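## Task

Lift the grey rolled towel out of the cubby and set it down on the table without letting it unroll. The cubby must stay where it stands, and the other towel must stay rolled and completely inside it.

## Robot and tools

Robot: two arms, left_arm and right_arm, each ending in a parallel two-finger gripper. A held object may now and then get a short pull from outside. Anything that drops off the table, or is set down off it and left there, means failure.

Frame: every position and quaternion is given in one scene frame. Its origin sits at table-top height, halfway between the nominal arm bases. +z is up, +x reaches out across the table, and left_arm is on the +y side. The arm names do not match image left and right. The real bases are shifted slightly from nominal; a BASES line gives them if it appears. Reported hand positions can be off, more so at long reach. Each gripper's fingers point along its own +z and close along its own y. end_effector_position is the point between the pads, about 1 cm short of the fingertips.

Row layout: every command row has 16 numbers. The first 8 are left_arm: x, y, z (metres, absolute target), qw, qx, qy, qz (absolute orientation, w first), then opening. The last 8 are the same for right_arm. Both halves are required even if one arm is idle. Opening runs from -1 (closed) to +1 (fully open, 0.094 m).

execute_actions(actions, cameras): actions is a list of actions. Each action is a table of at most 15 rows, one row per 1/30 s control step; a shorter table repeats its final row until 15 steps are done. A target more than 0.6 m from the gripper's current position, along any of that gripper's own axes, gets the action rejected for both arms. If the first action fails that check against the latest reported state, or any action is malformed, the whole call is rejected. An empty list just reports state and images. To hold an orientation, repeat the same quaternion every row; do not copy the drifting reported one. For an idle arm touching nothing, resend the pose last reported before it went idle, with its intended opening. Sending the measured pose can relieve a press.

move(target, speed, blend, opening_speed, blocking, cameras): target is one 16-number row or a list of up to 15 rows that differ only in pose. Each gripper follows a straight line from its Hand target, turning the short way. speed is the top path speed per arm in m/s (0.002 to 0.5, default 0.25); rotation is capped at twice that in rad/s. It can be one value or one per target. blend (m) rounds corners between list targets; 0 stops at each one. opening_speed (0.2 or more, scale units per second) ramps the fingers; without it the opening is sent at once. blocking=false returns after about 0.5 s while the move keeps running; execute_actions is then refused until wait or stop, and a new move takes over from the current point. Paths do not avoid obstacles or the other arm. Faster moves lag, stray and strike harder, and targets set deeper past a contact press harder. The result adds a move: line: done, off_target, moving, held or fault, plus limits (paced = pose clipped, held = steps withheld). done means at rest within 10 mm and 2 degrees; it does not say anything about contact.

wait(seconds 0 to 10): arms keep their last command; a running move continues. stop(): brakes a running move. zoom_image(camera, region [x0,y0,x1,y1], at most 504x504 px, origin top-left) enlarges part of the latest image. finished_scene(scene): call it once to get a request to check, then again in a later reply to actually end that scene; this cannot be reversed, and tool calls that follow it in the same reply act on the next scene.

Controller: each step the command is clipped to within 100 mm and 20 degrees of the measured pose, and solved by damped IK, position taking priority. One action may stop short, so keep commanding. Friction can leave about 1 cm of error in free air. Small moves may not start. A wrist close to the waist axis can make the whole arm swing. A pose unreachable line means a command was withheld, usually by the clearance check between arms; that check does not guard gripper-to-gripper contact, so keep the grippers apart yourself.

Gripping: grip_measured uses the opening scale and reads up to about 1.6 mm wide when empty. Just under the first-contact reading the grip is gentle; about 0.11 lower, or more for soft or round items like a towel roll, the gripper squeezes at full force (roughly 50 to 62 N per pad). Going lower on a soft object squashes it more. To release, command well above grip_measured. grip_effort_nm is motor effort (negative means closing) and is not pad force.

Other readings: Joint torques include gravity, have offsets and noise, and joints 1 to 3 wrap at ±28 N m. Step readings list positions at some steps; HELD marks withheld steps. Tool commands shows current gripper commands. Joint ranges (rad): waist -2.618 to 3.054, shoulder 0 to 3.142, elbow 0 to 3.142 (straight 2.901), wrist pitch ±1.571, wrist yaw ±1.571, wrist roll ±2.094.

Heat: holding loads, stretched arms or pushing at unreachable poses heat motors, even while idle. MOTOR HOT appears at 75 °C; at 90 °C that arm folds and stops for the scene; at 100 °C it goes limp.

Cameras: cam_high, cam_low, cam_roll_left, cam_roll_right, cam_left_wrist, cam_right_wrist, all 672x504; the wrist cameras are fisheye.

Avoid drops, releasing moving items, fast impacts, strong pushes, and above all collisions or presses between the two arms, which can fail the scene. Do not shove the cubby or disturb the other towel; move smoothly.

Each tool is called after "Emit:" as name(argument=value, ...) on one line, values as JSON.

## Session

Emit:
execute_actions(actions=[])

Scene clock: 0.00 s.
left_arm: end_effector_position=(+0.3595, +0.2109, +0.1583) grip_measured=+1.000 grip_effort_nm=n/a end_effector_quat_wxyz=(+0.704, +0.094, +0.702, -0.057) | right_arm: end_effector_position=(+0.3819, -0.3103, +0.1340) grip_measured=+1.000 grip_effort_nm=n/a end_effector_quat_wxyz=(+0.668, +0.069, +0.736, -0.085)
Joint positions: left_arm=[-0.009 1.478 0.159 1.317 0.189 0.054 0.094] | right_arm=[0.026 1.552 0.208 1.249 0.239 -0.009 0.094]
Joint velocities: left_arm=[0.007 0.017 -0.007 -0.051 0.007 -0.037 0] | right_arm=[0.007 -0.002 0.007 -0.007 0.007 -0.007 0]
Joint torques (N m): no reading
Motor temperatures (°C): left_arm=[22 27 21 22 19 19 19] | right_arm=[20 26 31 22 19 21 21]
Heat: left arm: 27 °C; right arm: 31 °C.
Hand target: left_arm +0.3599, +0.2109, +0.1576; +0.702, +0.094, +0.704, -0.057 | right_arm +0.3834, -0.3103, +0.1391; +0.674, +0.070, +0.731, -0.084
Tool commands: left_gripper/opening=+1.0 right_gripper/opening=+1.0

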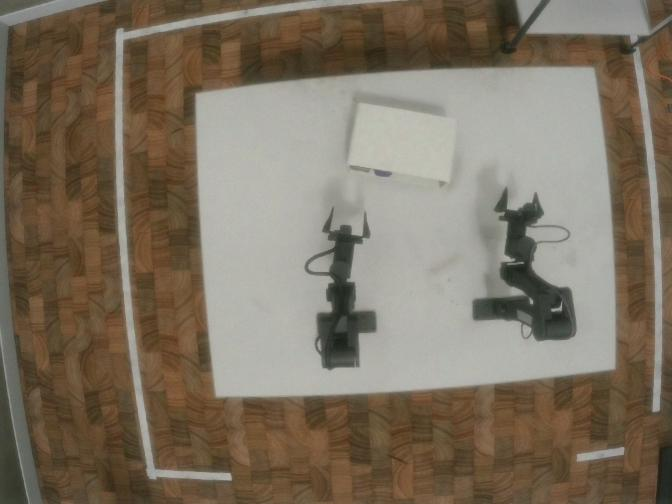

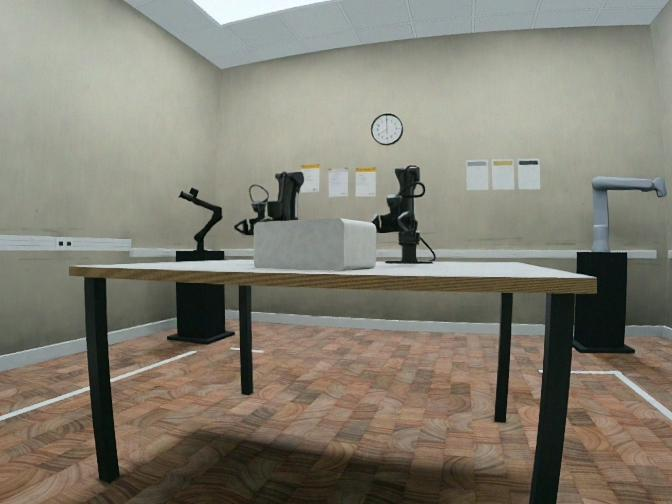

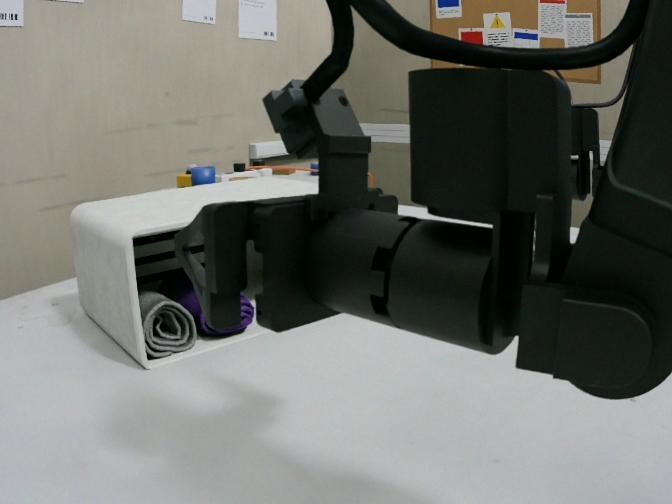

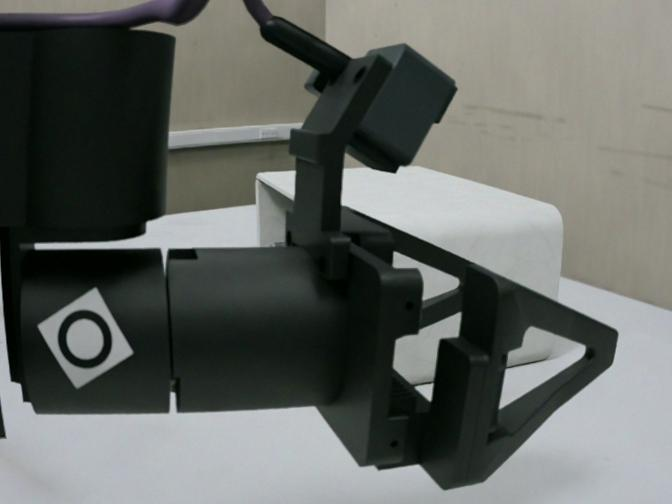

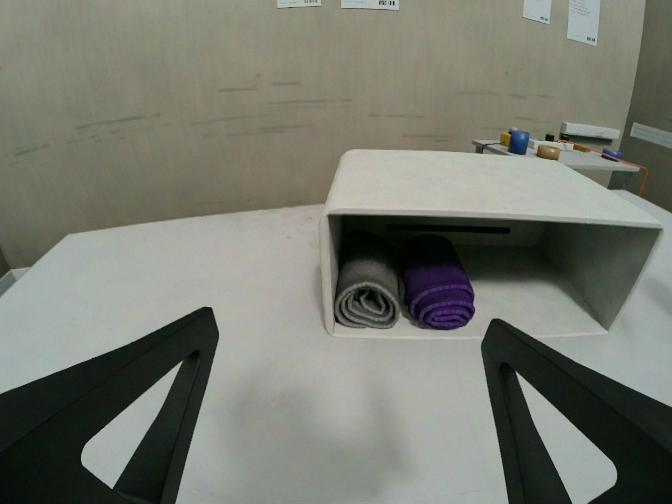

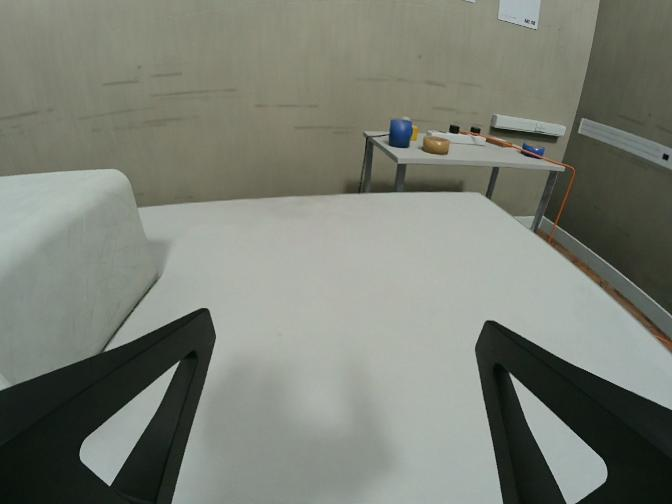

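Emit:
zoom_image(camera="cam_left_wrist", region=[300, 130, 500, 350])

Emit:
zoom_image(camera="cam_roll_left", region=[60, 170, 360, 390])

Emit:
zoom_image(camera="cam_high", region=[290, 80, 490, 280])

Scaled by 2.291 from the camera's 672x504 image, which has a finer 960x720 frame.

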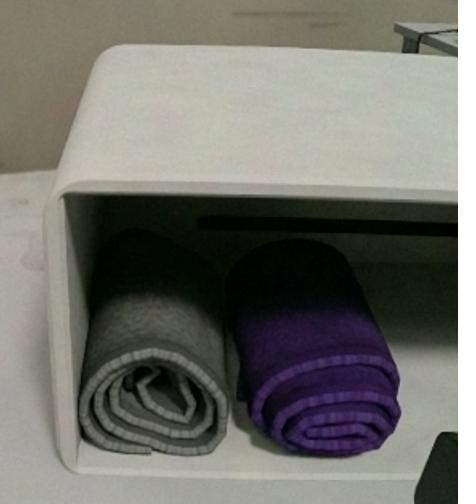

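Scaled by 1.680 from the camera's 672x504 image, which has a finer 960x720 frame.

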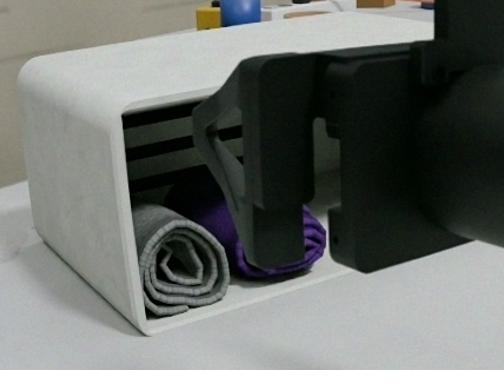

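Scaled by 2.520 from the camera's 672x504 image, which has a finer 960x720 frame.

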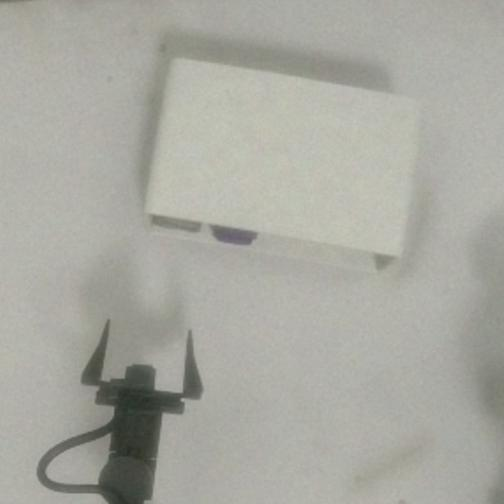

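Emit:
move(target=[0.43, 0.163, 0.06, 0.7029, 0.077, 0.7029, -0.077, 0.6, 0.3819, -0.3103, 0.134, 0.668, 0.069, 0.736, -0.085, 1.0], speed=0.2)

Scene clock: 8.77 s.
left_arm: end_effector_position=(+0.4264, +0.1648, +0.0632) grip_measured=+0.602 grip_effort_nm=-0.120 end_effector_quat_wxyz=(+0.660, +0.087, +0.743, -0.072) | right_arm: end_effector_position=(+0.3819, -0.3103, +0.1340) grip_measured=+1.000 grip_effort_nm=0.007 end_effector_quat_wxyz=(+0.668, +0.069, +0.736, -0.085)
Joint positions: left_arm=[-0.176 2.124 0.43 1.576 0.034 0.011 0.075] | right_arm=[0.026 1.552 0.208 1.249 0.239 -0.009 0.094]
Joint velocities: left_arm=[0.012 -0.017 -0.022 0.037 -0.022 0.022 -0.001] | right_arm=[0.017 -0.002 -0.007 -0.051 0.022 0.022 0]
Joint torques (N m): left_arm=[-0.77 -6.82 5.01 1.92 -0.17 -0.07] | right_arm=[0.03 -3.88 3.92 1.52 -0.02 -0.03]
Motor temperatures (°C): left_arm=[22 27 21 24 19 19 19] | right_arm=[20 26 31 23 19 21 21]
Heat: left arm: 27 °C; right arm: 31 °C.
Hand target: left_arm +0.4296, +0.1626, +0.0603; +0.660, +0.082, +0.743, -0.074 | right_arm +0.3819, -0.3103, +0.1340; +0.668, +0.069, +0.736, -0.085
Off the commanded pose: left_arm 0.005 m, 7 deg | right_arm 0.000 m, 0 deg.
joint sent to its limit (left arm) — joint 4 (wrist pitch), upper limit. The joint targets are off in orientation, not in position.
move: off_target (left_arm)

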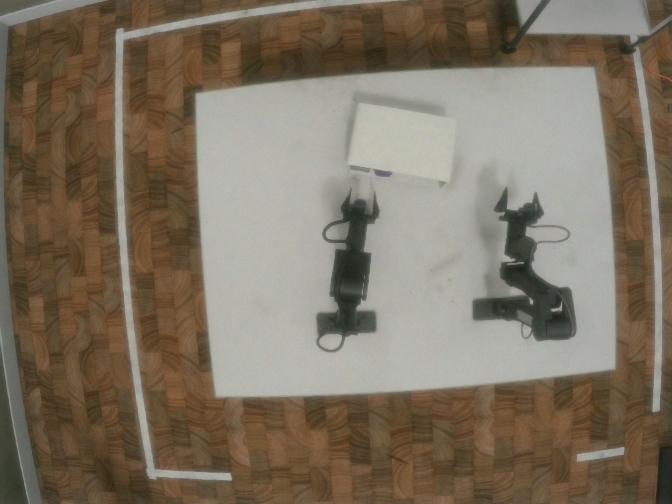

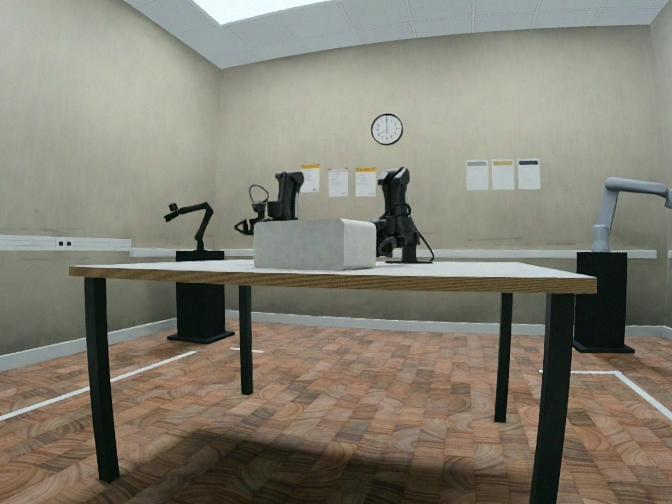

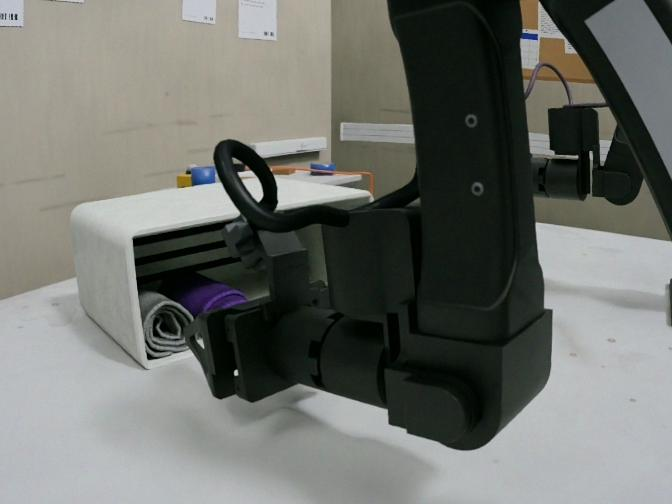

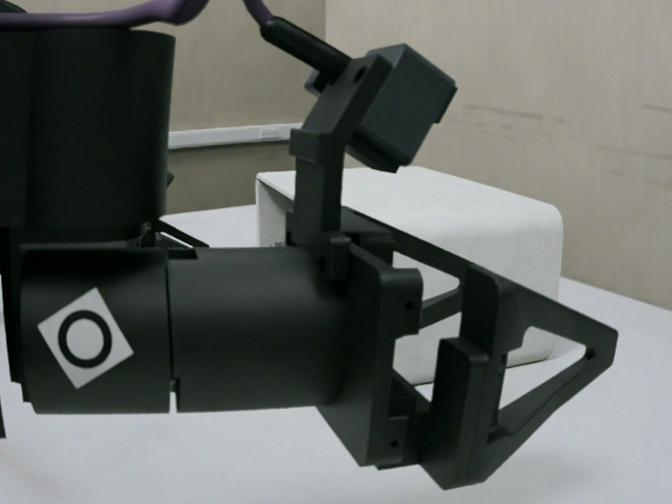

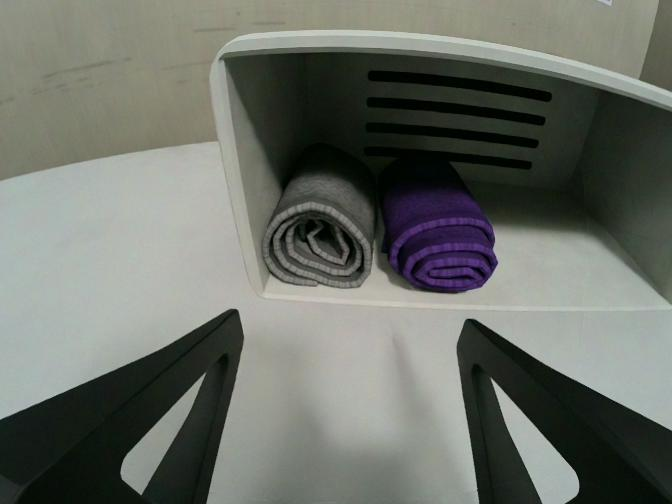

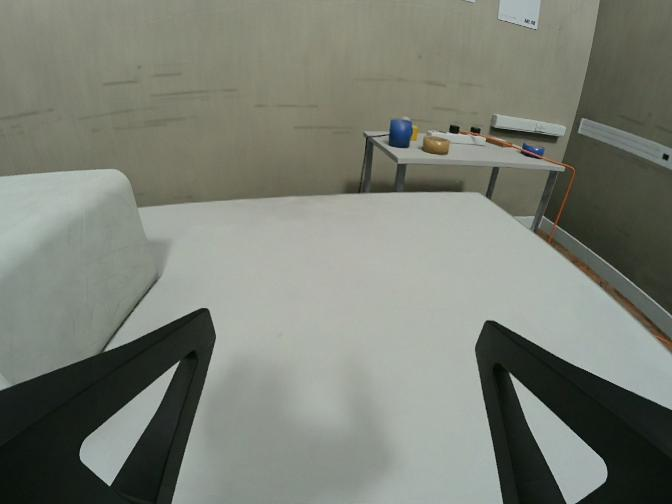

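Emit:
zoom_image(camera="cam_high", region=[300, 90, 470, 260])

Emit:
zoom_image(camera="cam_left_wrist", region=[190, 20, 672, 360])

Scaled by 2.965 from the camera's 672x504 image, which has a finer 960x720 frame.

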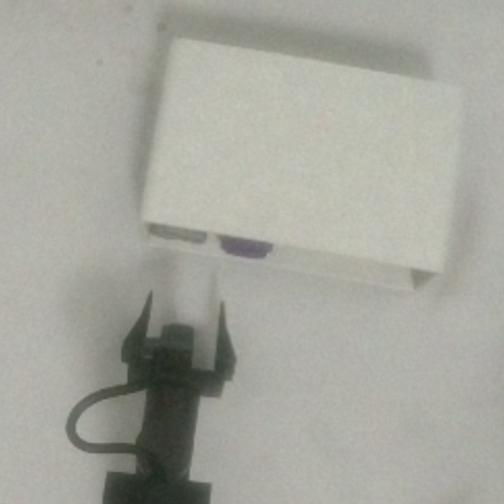

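Scaled by 1.046 from the camera's 672x504 image, which has a finer 960x720 frame.

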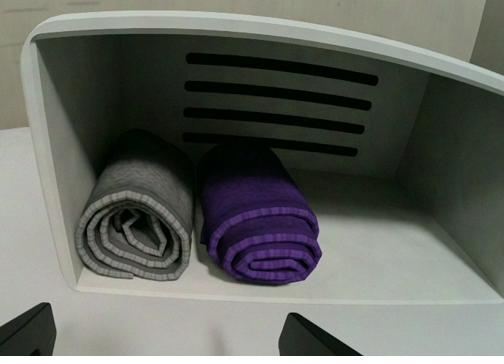

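Emit:
move(target=[0.468, 0.169, 0.05, 0.7023, 0.0825, 0.7023, -0.0825, 0.49, 0.3819, -0.3103, 0.134, 0.668, 0.069, 0.736, -0.085, 1.0], speed=0.12, cameras=["cam_high","cam_left_wrist","cam_roll_left"])

Emit:
zoom_image(camera="cam_high", region=[310, 120, 430, 240])

Scene clock: 13.10 s.
left_arm: end_effector_position=(+0.4652, +0.1683, +0.0571) grip_measured=+0.492 grip_effort_nm=-0.115 end_effector_quat_wxyz=(+0.676, +0.086, +0.728, -0.076) | right_arm: end_effector_position=(+0.3819, -0.3103, +0.1340) grip_measured=+1.000 grip_effort_nm=0.002 end_effector_quat_wxyz=(+0.668, +0.069, +0.736, -0.085)
Joint positions: left_arm=[-0.136 2.246 0.593 1.578 0.078 0.011 0.07] | right_arm=[0.026 1.552 0.208 1.249 0.239 -0.009 0.094]
Joint velocities: left_arm=[-0.007 -0.012 0.002 -0.022 0.037 0.022 0.001] | right_arm=[-0.007 -0.012 -0.002 -0.022 -0.037 -0.022 0]
Joint torques (N m): left_arm=[0.65 -7.68 5.27 1.88 0.08 -0.01] | right_arm=[0.03 -3.88 3.92 1.52 -0.01 -0.03]
Motor temperatures (°C): left_arm=[22 27 21 25 19 19 19] | right_arm=[20 26 31 23 19 21 21]
Heat: left arm: 27 °C; right arm: 31 °C.
Hand target: left_arm +0.4679, +0.1689, +0.0502; +0.673, +0.086, +0.730, -0.079 | right_arm +0.3819, -0.3103, +0.1340; +0.668, +0.069, +0.736, -0.085
Off the commanded pose: left_arm 0.008 m, 4 deg | right_arm 0.000 m, 0 deg.
joint sent to its limit (left arm) — joint 4 (wrist pitch), upper limit. The joint targets are off in orientation, not in position.
move: off_target (left_arm)
Images, in order (width x height): cam_high 672x504, cam_roll_left 672x504, cam_left_wrist 672x504.

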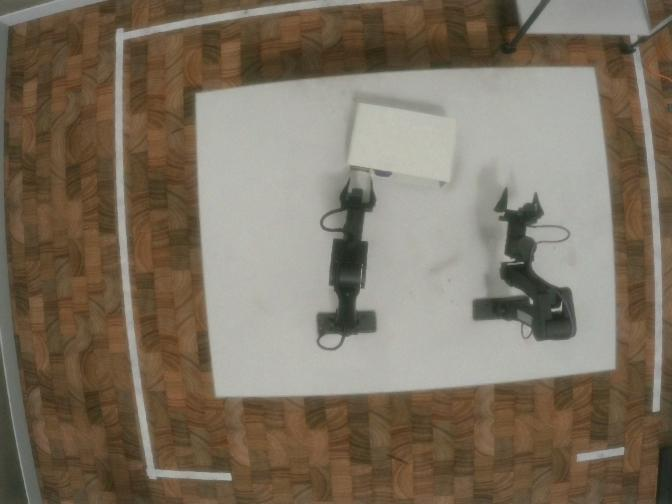

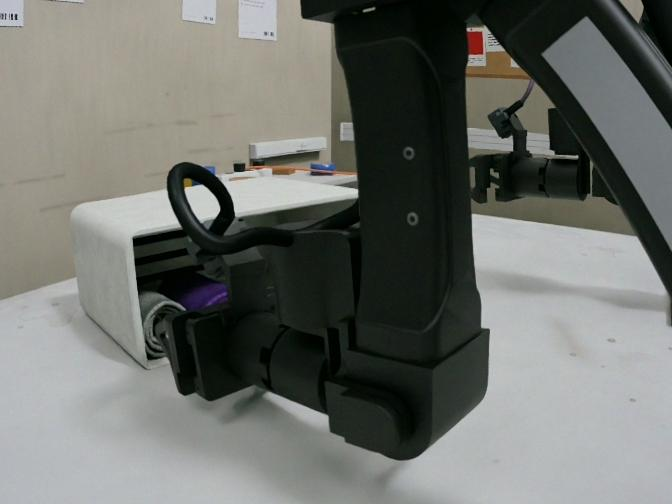

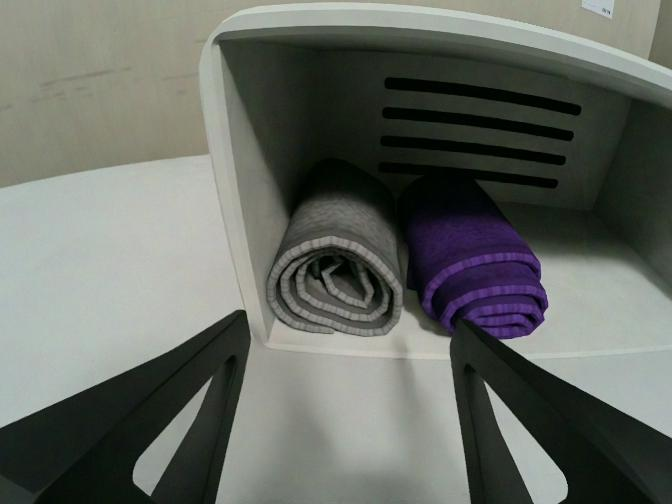

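Scaled by 4.200 from the camera's 672x504 image, which has a finer 960x720 frame.

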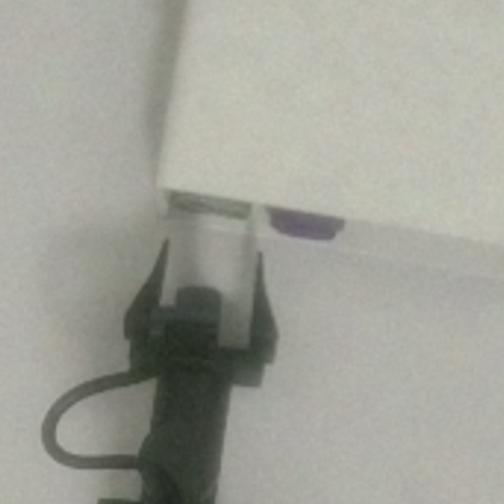

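Emit:
move(target=[0.4954, 0.1672, 0.042, 0.7023, 0.0825, 0.7023, -0.0825, 0.5, 0.3819, -0.3103, 0.134, 0.668, 0.069, 0.736, -0.085, 1.0], speed=0.06, cameras=["cam_high","cam_left_wrist","cam_roll_left"])

Emit:
zoom_image(camera="cam_high", region=[310, 120, 430, 240])

Emit:
zoom_image(camera="cam_left_wrist", region=[180, 130, 520, 400])

Scene clock: 15.87 s.
left_arm: end_effector_position=(+0.4924, +0.1649, +0.0505) grip_measured=+0.498 grip_effort_nm=0.100 end_effector_quat_wxyz=(+0.688, +0.087, +0.716, -0.078) | right_arm: end_effector_position=(+0.3819, -0.3103, +0.1340) grip_measured=+1.000 grip_effort_nm=-0.002 end_effector_quat_wxyz=(+0.668, +0.069, +0.736, -0.085)
Joint positions: left_arm=[-0.132 2.34 0.721 1.578 0.086 0.011 0.07] | right_arm=[0.026 1.552 0.208 1.249 0.239 -0.009 0.094]
Joint velocities: left_arm=[0.012 0.007 0.022 -0.037 -0.037 -0.007 0] | right_arm=[0.007 0.012 0.002 -0.037 -0.022 0.022 0]
Joint torques (N m): left_arm=[0.9 -8.49 5.64 1.87 0.11 -0.04] | right_arm=[0.03 -3.89 3.92 1.52 -0.01 -0.03]
Motor temperatures (°C): left_arm=[22 27 21 25 19 19 19] | right_arm=[20 26 31 24 19 21 21]
Heat: left arm: 27 °C; right arm: 31 °C.
Hand target: left_arm +0.4952, +0.1671, +0.0422; +0.685, +0.085, +0.719, -0.081 | right_arm +0.3819, -0.3103, +0.1340; +0.668, +0.069, +0.736, -0.085
Off the commanded pose: left_arm 0.009 m, 2 deg | right_arm 0.000 m, 0 deg.
joint sent to its limit (left arm) — joint 4 (wrist pitch), upper limit. The joint targets are off in orientation, not in position.
move: done
Images, in order (width x height): cam_high 672x504, cam_roll_left 672x504, cam_left_wrist 672x504.

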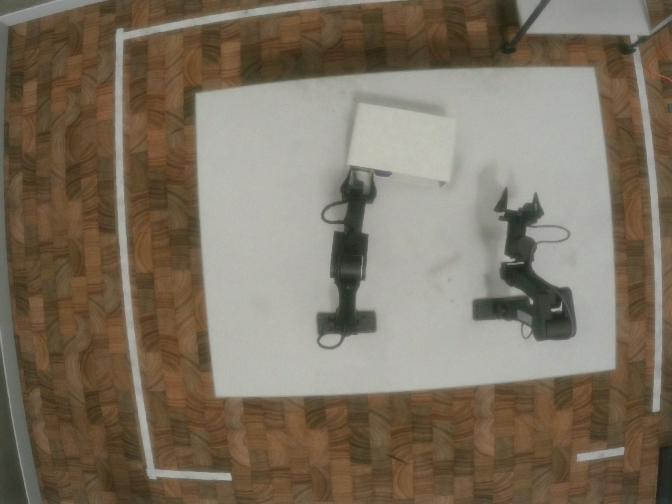

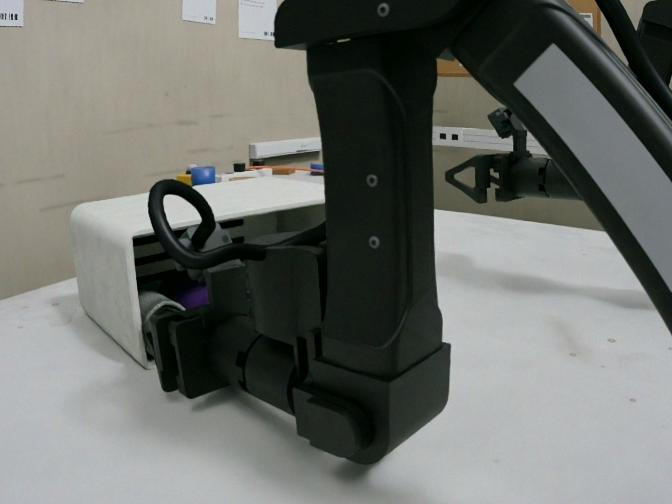

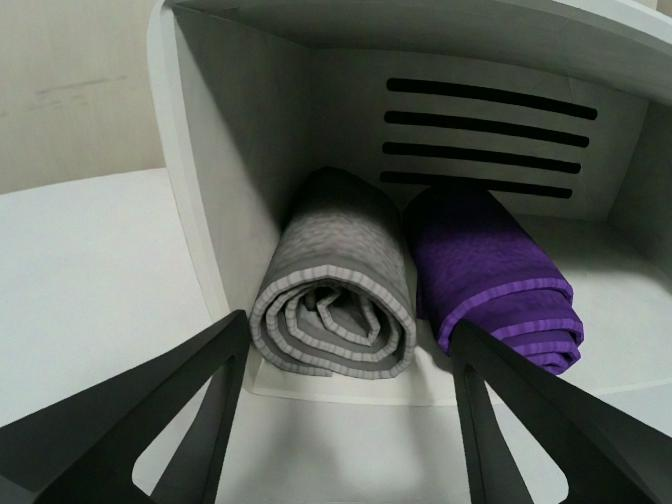

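Scaled by 4.200 from the camera's 672x504 image, which has a finer 960x720 frame.

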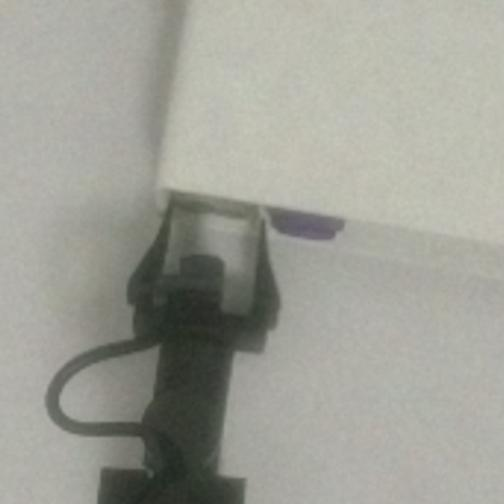

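Scaled by 1.482 from the camera's 672x504 image, which has a finer 960x720 frame.

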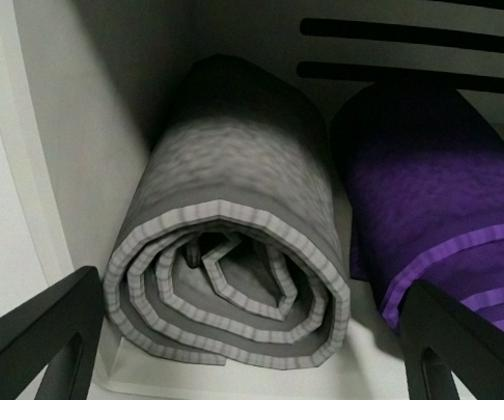

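Emit:
move(target=[[0.4966, 0.1722, 0.040, 0.7023, 0.0825, 0.7023, -0.0825, 0.5, 0.3819, -0.3103, 0.134, 0.668, 0.069, 0.736, -0.085, 1.0],[0.5034, 0.1706, 0.040, 0.7023, 0.0825, 0.7023, -0.0825, 0.5, 0.3819, -0.3103, 0.134, 0.668, 0.069, 0.736, -0.085, 1.0]], speed=0.03, cameras=["cam_high","cam_left_wrist"])

Emit:
zoom_image(camera="cam_left_wrist", region=[180, 130, 520, 400])

Emit:
zoom_image(camera="cam_high", region=[310, 120, 430, 240])

Scene clock: 18.67 s.
left_arm: end_effector_position=(+0.4993, +0.1644, +0.0491) grip_measured=+0.498 grip_effort_nm=0.100 end_effector_quat_wxyz=(+0.691, +0.092, +0.712, -0.084) | right_arm: end_effector_position=(+0.3819, -0.3103, +0.1340) grip_measured=+1.000 grip_effort_nm=-0.002 end_effector_quat_wxyz=(+0.668, +0.069, +0.736, -0.085)
Joint positions: left_arm=[-0.121 2.365 0.756 1.58 0.114 0.011 0.07] | right_arm=[0.026 1.552 0.208 1.249 0.239 -0.009 0.094]
Joint velocities: left_arm=[-0.002 0.007 0.007 -0.066 -0.037 -0.037 0] | right_arm=[0.007 0.002 0.017 -0.007 -0.007 0.007 0]
Joint torques (N m): left_arm=[1.22 -8.69 5.86 1.85 -0.05 -0.04] | right_arm=[0.03 -3.88 3.9 1.52 -0.01 -0.03]
Motor temperatures (°C): left_arm=[22 27 21 26 19 19 19] | right_arm=[20 26 31 24 19 21 21]
Heat: left arm: 27 °C; right arm: 31 °C.
Hand target: left_arm +0.5031, +0.1705, +0.0405; +0.689, +0.085, +0.716, -0.081 | right_arm +0.3819, -0.3103, +0.1340; +0.668, +0.069, +0.736, -0.085
Off the commanded pose: left_arm 0.012 m, 2 deg | right_arm 0.000 m, 0 deg.
joint sent to its limit (left arm) — joint 4 (wrist pitch), upper limit. The joint targets still meet the commanded pose.
move: off_target (left_arm)
Images, in order (width x height): cam_high 672x504, cam_left_wrist 672x504.

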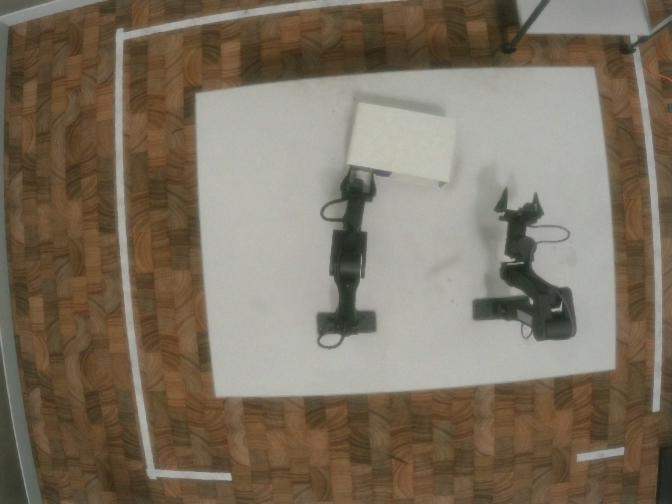

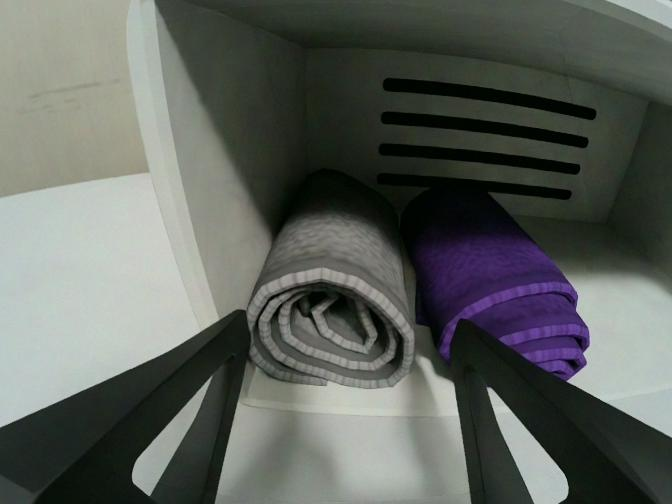

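Scaled by 1.482 from the camera's 672x504 image, which has a finer 960x720 frame.

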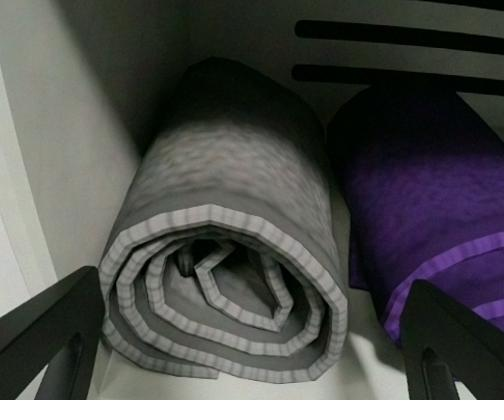

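Scaled by 4.200 from the camera's 672x504 image, which has a finer 960x720 frame.

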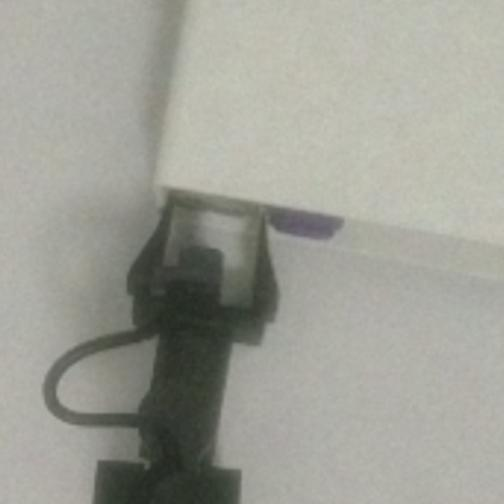

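Emit:
move(target=[0.4985, 0.180, 0.040, 0.7023, 0.0825, 0.7023, -0.0825, 0.5, 0.3819, -0.3103, 0.134, 0.668, 0.069, 0.736, -0.085, 1.0], speed=0.04, cameras=["cam_left_wrist"])

Emit:
zoom_image(camera="cam_left_wrist", region=[180, 130, 520, 400])

Scene clock: 20.00 s.
left_arm: end_effector_position=(+0.4999, +0.1711, +0.0491) grip_measured=+0.498 grip_effort_nm=0.095 end_effector_quat_wxyz=(+0.691, +0.094, +0.711, -0.087) | right_arm: end_effector_position=(+0.3819, -0.3103, +0.1340) grip_measured=+1.000 grip_effort_nm=0.002 end_effector_quat_wxyz=(+0.668, +0.069, +0.736, -0.085)
Joint positions: left_arm=[-0.097 2.365 0.756 1.58 0.144 0.011 0.07] | right_arm=[0.026 1.552 0.208 1.249 0.239 -0.009 0.094]
Joint velocities: left_arm=[0.007 -0.012 0.017 0.007 0.007 -0.051 0] | right_arm=[-0.012 -0.007 -0.002 0.037 -0.037 -0.037 0]
Joint torques (N m): left_arm=[1.58 -9.98 3.47 1.85 -0.07 -0.02] | right_arm=[0.03 -3.89 3.92 1.52 -0.02 -0.03]
Motor temperatures (°C): left_arm=[22 28 21 26 19 19 19] | right_arm=[20 26 31 24 19 21 21]
Heat: left arm: 28 °C; right arm: 31 °C.
Hand target: left_arm +0.4987, +0.1798, +0.0404; +0.685, +0.086, +0.719, -0.081 | right_arm +0.3819, -0.3103, +0.1340; +0.668, +0.069, +0.736, -0.085
Off the commanded pose: left_arm 0.013 m, 2 deg | right_arm 0.000 m, 0 deg.
joint sent to its limit (left arm) — joint 4 (wrist pitch), upper limit. The joint targets are off in orientation, not in position.
move: off_target (left_arm)
Images, in order (width x height): cam_left_wrist 672x504.

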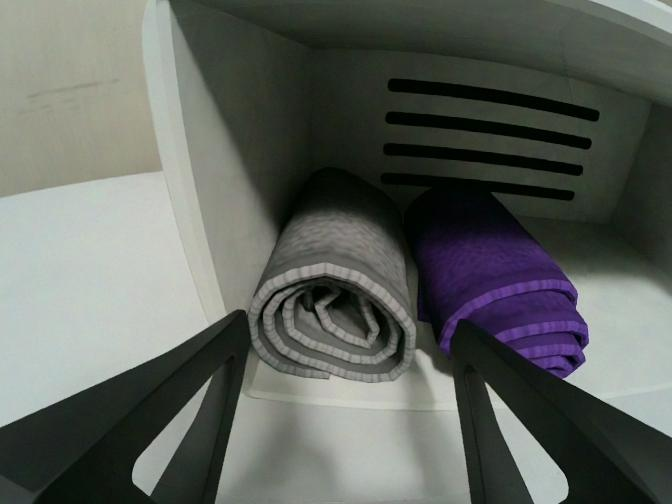

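Scaled by 1.482 from the camera's 672x504 image, which has a finer 960x720 frame.

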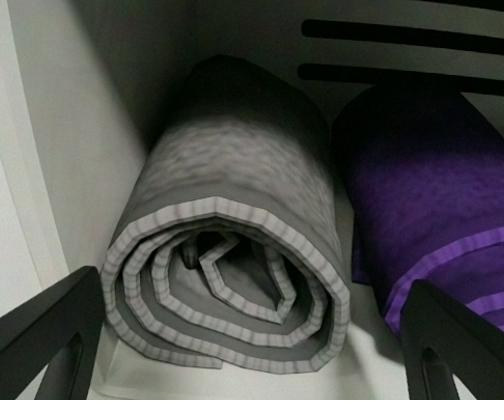

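Emit:
execute_actions(actions=[], cameras=["cam_high","cam_roll_left"])

Emit:
zoom_image(camera="cam_high", region=[310, 120, 430, 240])

Emit:
zoom_image(camera="cam_roll_left", region=[60, 170, 360, 420])

Scene clock: 20.87 s.
left_arm: end_effector_position=(+0.4999, +0.1711, +0.0491) grip_measured=+0.498 grip_effort_nm=0.100 end_effector_quat_wxyz=(+0.691, +0.094, +0.711, -0.087) | right_arm: end_effector_position=(+0.3819, -0.3103, +0.1340) grip_measured=+1.000 grip_effort_nm=-0.002 end_effector_quat_wxyz=(+0.668, +0.069, +0.736, -0.085)
Joint positions: left_arm=[-0.097 2.365 0.756 1.58 0.144 0.011 0.07] | right_arm=[0.026 1.552 0.208 1.249 0.239 -0.009 0.094]
Joint velocities: left_arm=[-0.022 -0.002 0.002 -0.022 0.022 -0.022 -0.001] | right_arm=[-0.002 -0.007 0.012 -0.022 0.037 -0.022 0]
Joint torques (N m): left_arm=[1.57 -9.98 3.45 1.85 -0.07 -0.02] | right_arm=[0.02 -3.88 3.92 1.52 -0.02 -0.03]
Motor temperatures (°C): left_arm=[22 28 21 26 19 19 19] | right_arm=[20 26 31 24 19 21 21]
Heat: left arm: 28 °C; right arm: 31 °C.
Hand target: left_arm +0.4987, +0.1798, +0.0404; +0.685, +0.085, +0.719, -0.081 | right_arm +0.3819, -0.3103, +0.1340; +0.668, +0.069, +0.736, -0.085
Tool commands: left_gripper/opening=+0.5 right_gripper/opening=+1.0
Off the commanded pose: left_arm 0.013 m, 2 deg | right_arm 0.000 m, 0 deg.
Images, in order (width x height): cam_high 672x504, cam_roll_left 672x504.

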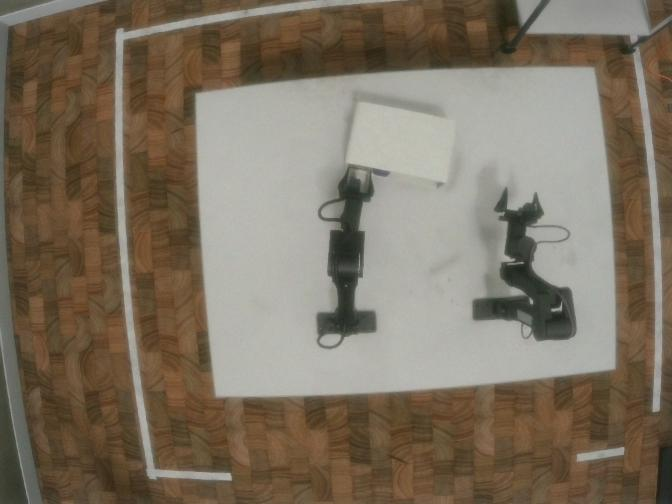

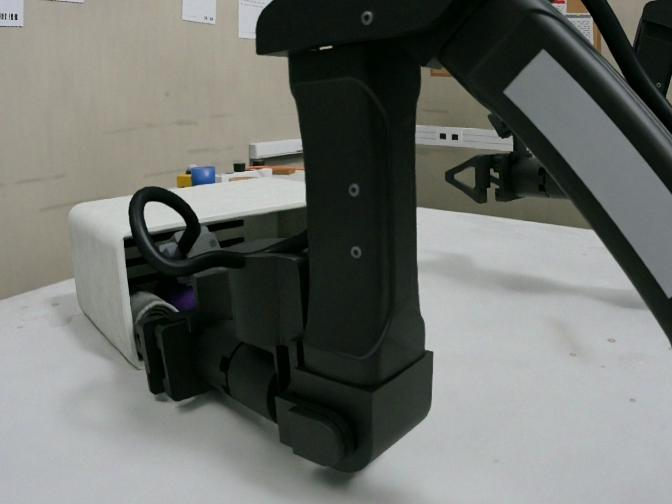

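Scaled by 4.200 from the camera's 672x504 image, which has a finer 960x720 frame.

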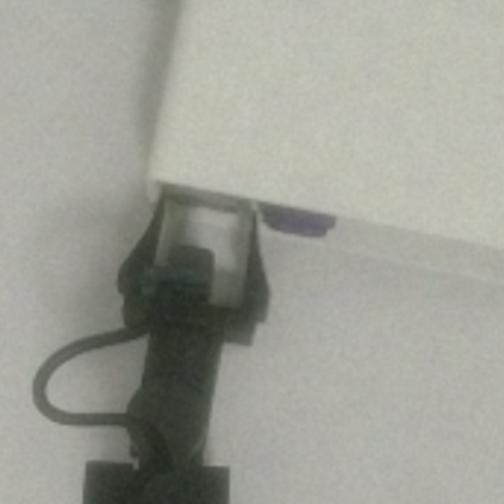

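Scaled by 1.680 from the camera's 672x504 image, which has a finer 960x720 frame.

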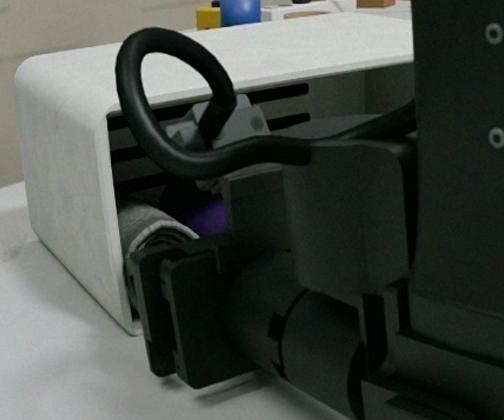

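Emit:
move(target=[0.488, 0.1675, 0.054, 0.7023, 0.0825, 0.7023, -0.0825, 0.5, 0.3819, -0.3103, 0.134, 0.668, 0.069, 0.736, -0.085, 1.0], speed=0.05, cameras=["cam_left_wrist","cam_high"])

Emit:
zoom_image(camera="cam_high", region=[310, 120, 430, 240])

Scene clock: 23.83 s.
left_arm: end_effector_position=(+0.4905, +0.1686, +0.0445) grip_measured=+0.498 grip_effort_nm=0.100 end_effector_quat_wxyz=(+0.683, +0.089, +0.721, -0.081) | right_arm: end_effector_position=(+0.3819, -0.3103, +0.1340) grip_measured=+1.000 grip_effort_nm=-0.002 end_effector_quat_wxyz=(+0.668, +0.069, +0.736, -0.085)
Joint positions: left_arm=[-0.117 2.351 0.715 1.581 0.108 0.011 0.07] | right_arm=[0.026 1.552 0.208 1.249 0.239 -0.009 0.094]
Joint velocities: left_arm=[-0.002 0.017 -0.002 -0.037 0.022 -0.037 -0.001] | right_arm=[0.002 -0.002 -0.007 -0.007 0.095 0.007 0]
Joint torques (N m): left_arm=[-0.69 -13.72 2.44 1.85 -0.1 -0.05] | right_arm=[0.03 -3.88 3.92 1.52 -0.02 -0.03]
Motor temperatures (°C): left_arm=[22 28 21 27 19 19 19] | right_arm=[20 26 31 24 19 21 21]
Heat: left arm: 28 °C; right arm: 31 °C.
Hand target: left_arm +0.4885, +0.1675, +0.0539; +0.688, +0.085, +0.716, -0.082 | right_arm +0.3819, -0.3103, +0.1340; +0.668, +0.069, +0.736, -0.085
Off the commanded pose: left_arm 0.010 m, 3 deg | right_arm 0.000 m, 0 deg.
joint sent to its limit (left arm) — joint 4 (wrist pitch), upper limit. The joint targets still meet the commanded pose.
move: off_target (left_arm)
Images, in order (width x height): cam_high 672x504, cam_left_wrist 672x504.

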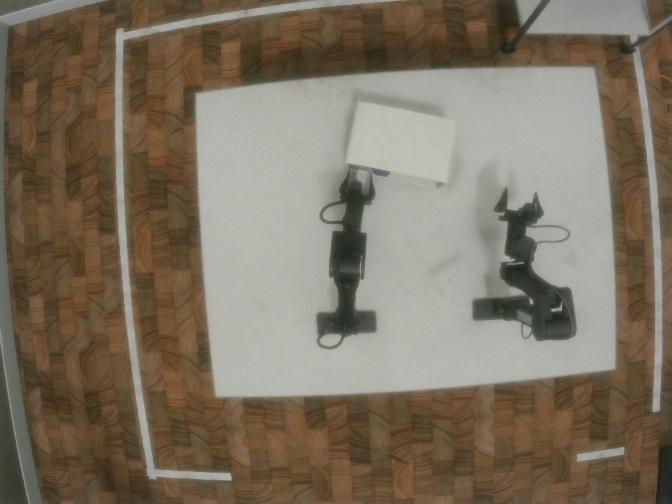

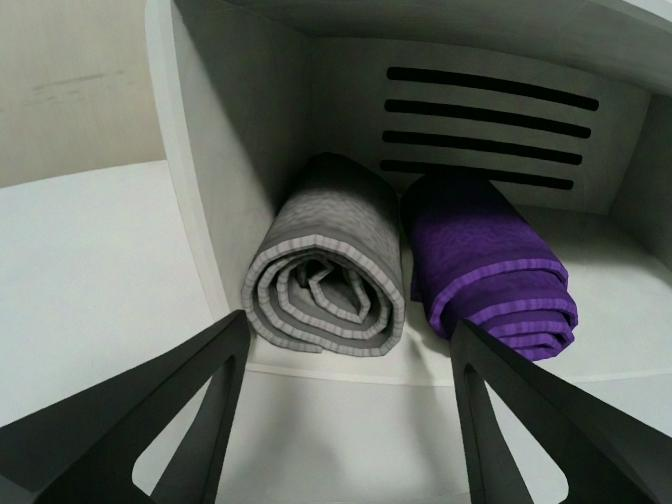

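Scaled by 4.200 from the camera's 672x504 image, which has a finer 960x720 frame.

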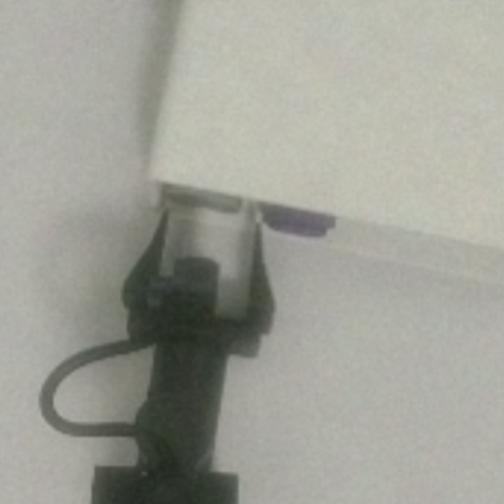

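Emit:
move(target=[0.485, 0.174, 0.070, 0.7023, 0.0825, 0.7023, -0.0825, 0.5, 0.3819, -0.3103, 0.134, 0.668, 0.069, 0.736, -0.085, 1.0], speed=0.08, cameras=["cam_left_wrist","cam_high"])

Emit:
zoom_image(camera="cam_high", region=[310, 120, 430, 240])

Scene clock: 26.83 s.
left_arm: end_effector_position=(+0.4873, +0.1691, +0.0613) grip_measured=+0.498 grip_effort_nm=0.100 end_effector_quat_wxyz=(+0.692, +0.089, +0.712, -0.081) | right_arm: end_effector_position=(+0.3819, -0.3103, +0.1340) grip_measured=+1.000 grip_effort_nm=-0.002 end_effector_quat_wxyz=(+0.668, +0.069, +0.736, -0.085)
Joint positions: left_arm=[-0.117 2.299 0.689 1.581 0.107 0.011 0.07] | right_arm=[0.026 1.552 0.208 1.249 0.239 -0.009 0.094]
Joint velocities: left_arm=[-0.002 -0.017 -0.002 -0.066 0.037 0.022 0] | right_arm=[0.007 -0.017 0.002 -0.022 0.051 -0.095 0]
Joint torques (N m): left_arm=[1.17 -13.38 2.5 1.84 0.06 -0.06] | right_arm=[0.03 -3.89 3.92 1.52 -0.01 -0.03]
Motor temperatures (°C): left_arm=[22 29 21 27 19 19 19] | right_arm=[20 26 31 24 19 21 21]
Heat: left arm: 29 °C; right arm: 31 °C.
Hand target: left_arm +0.4854, +0.1738, +0.0700; +0.697, +0.084, +0.708, -0.082 | right_arm +0.3819, -0.3103, +0.1340; +0.668, +0.069, +0.736, -0.085
Off the commanded pose: left_arm 0.010 m, 2 deg | right_arm 0.000 m, 0 deg.
joint sent to its limit (left arm) — joint 4 (wrist pitch), upper limit. The joint targets still meet the commanded pose.
move: done
Images, in order (width x height): cam_high 672x504, cam_left_wrist 672x504.

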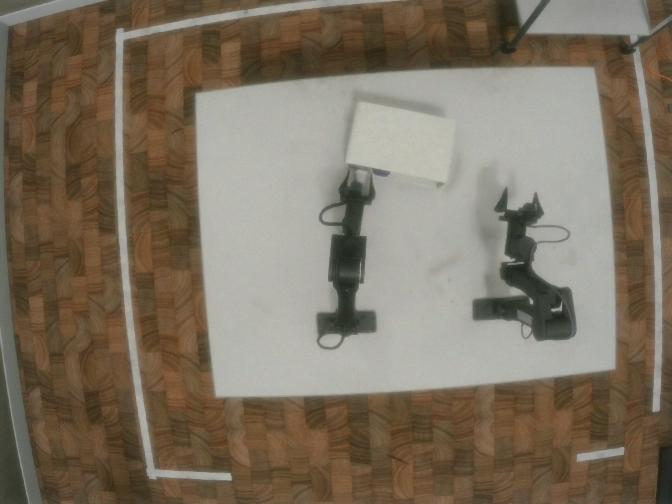

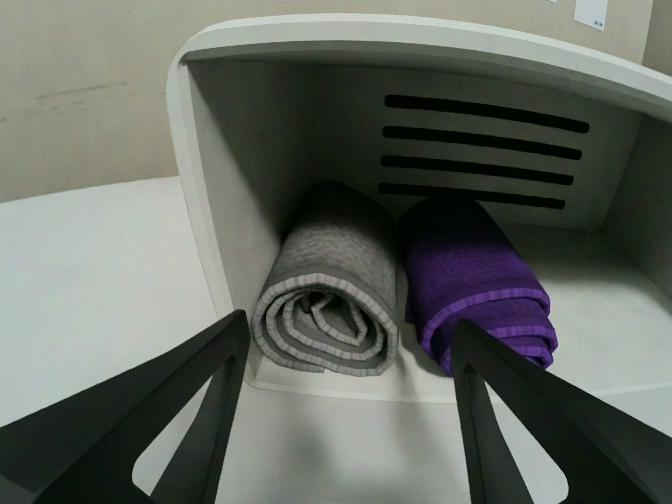

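Scaled by 4.200 from the camera's 672x504 image, which has a finer 960x720 frame.

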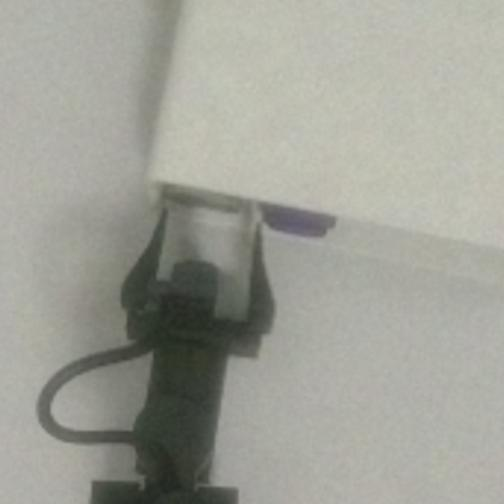

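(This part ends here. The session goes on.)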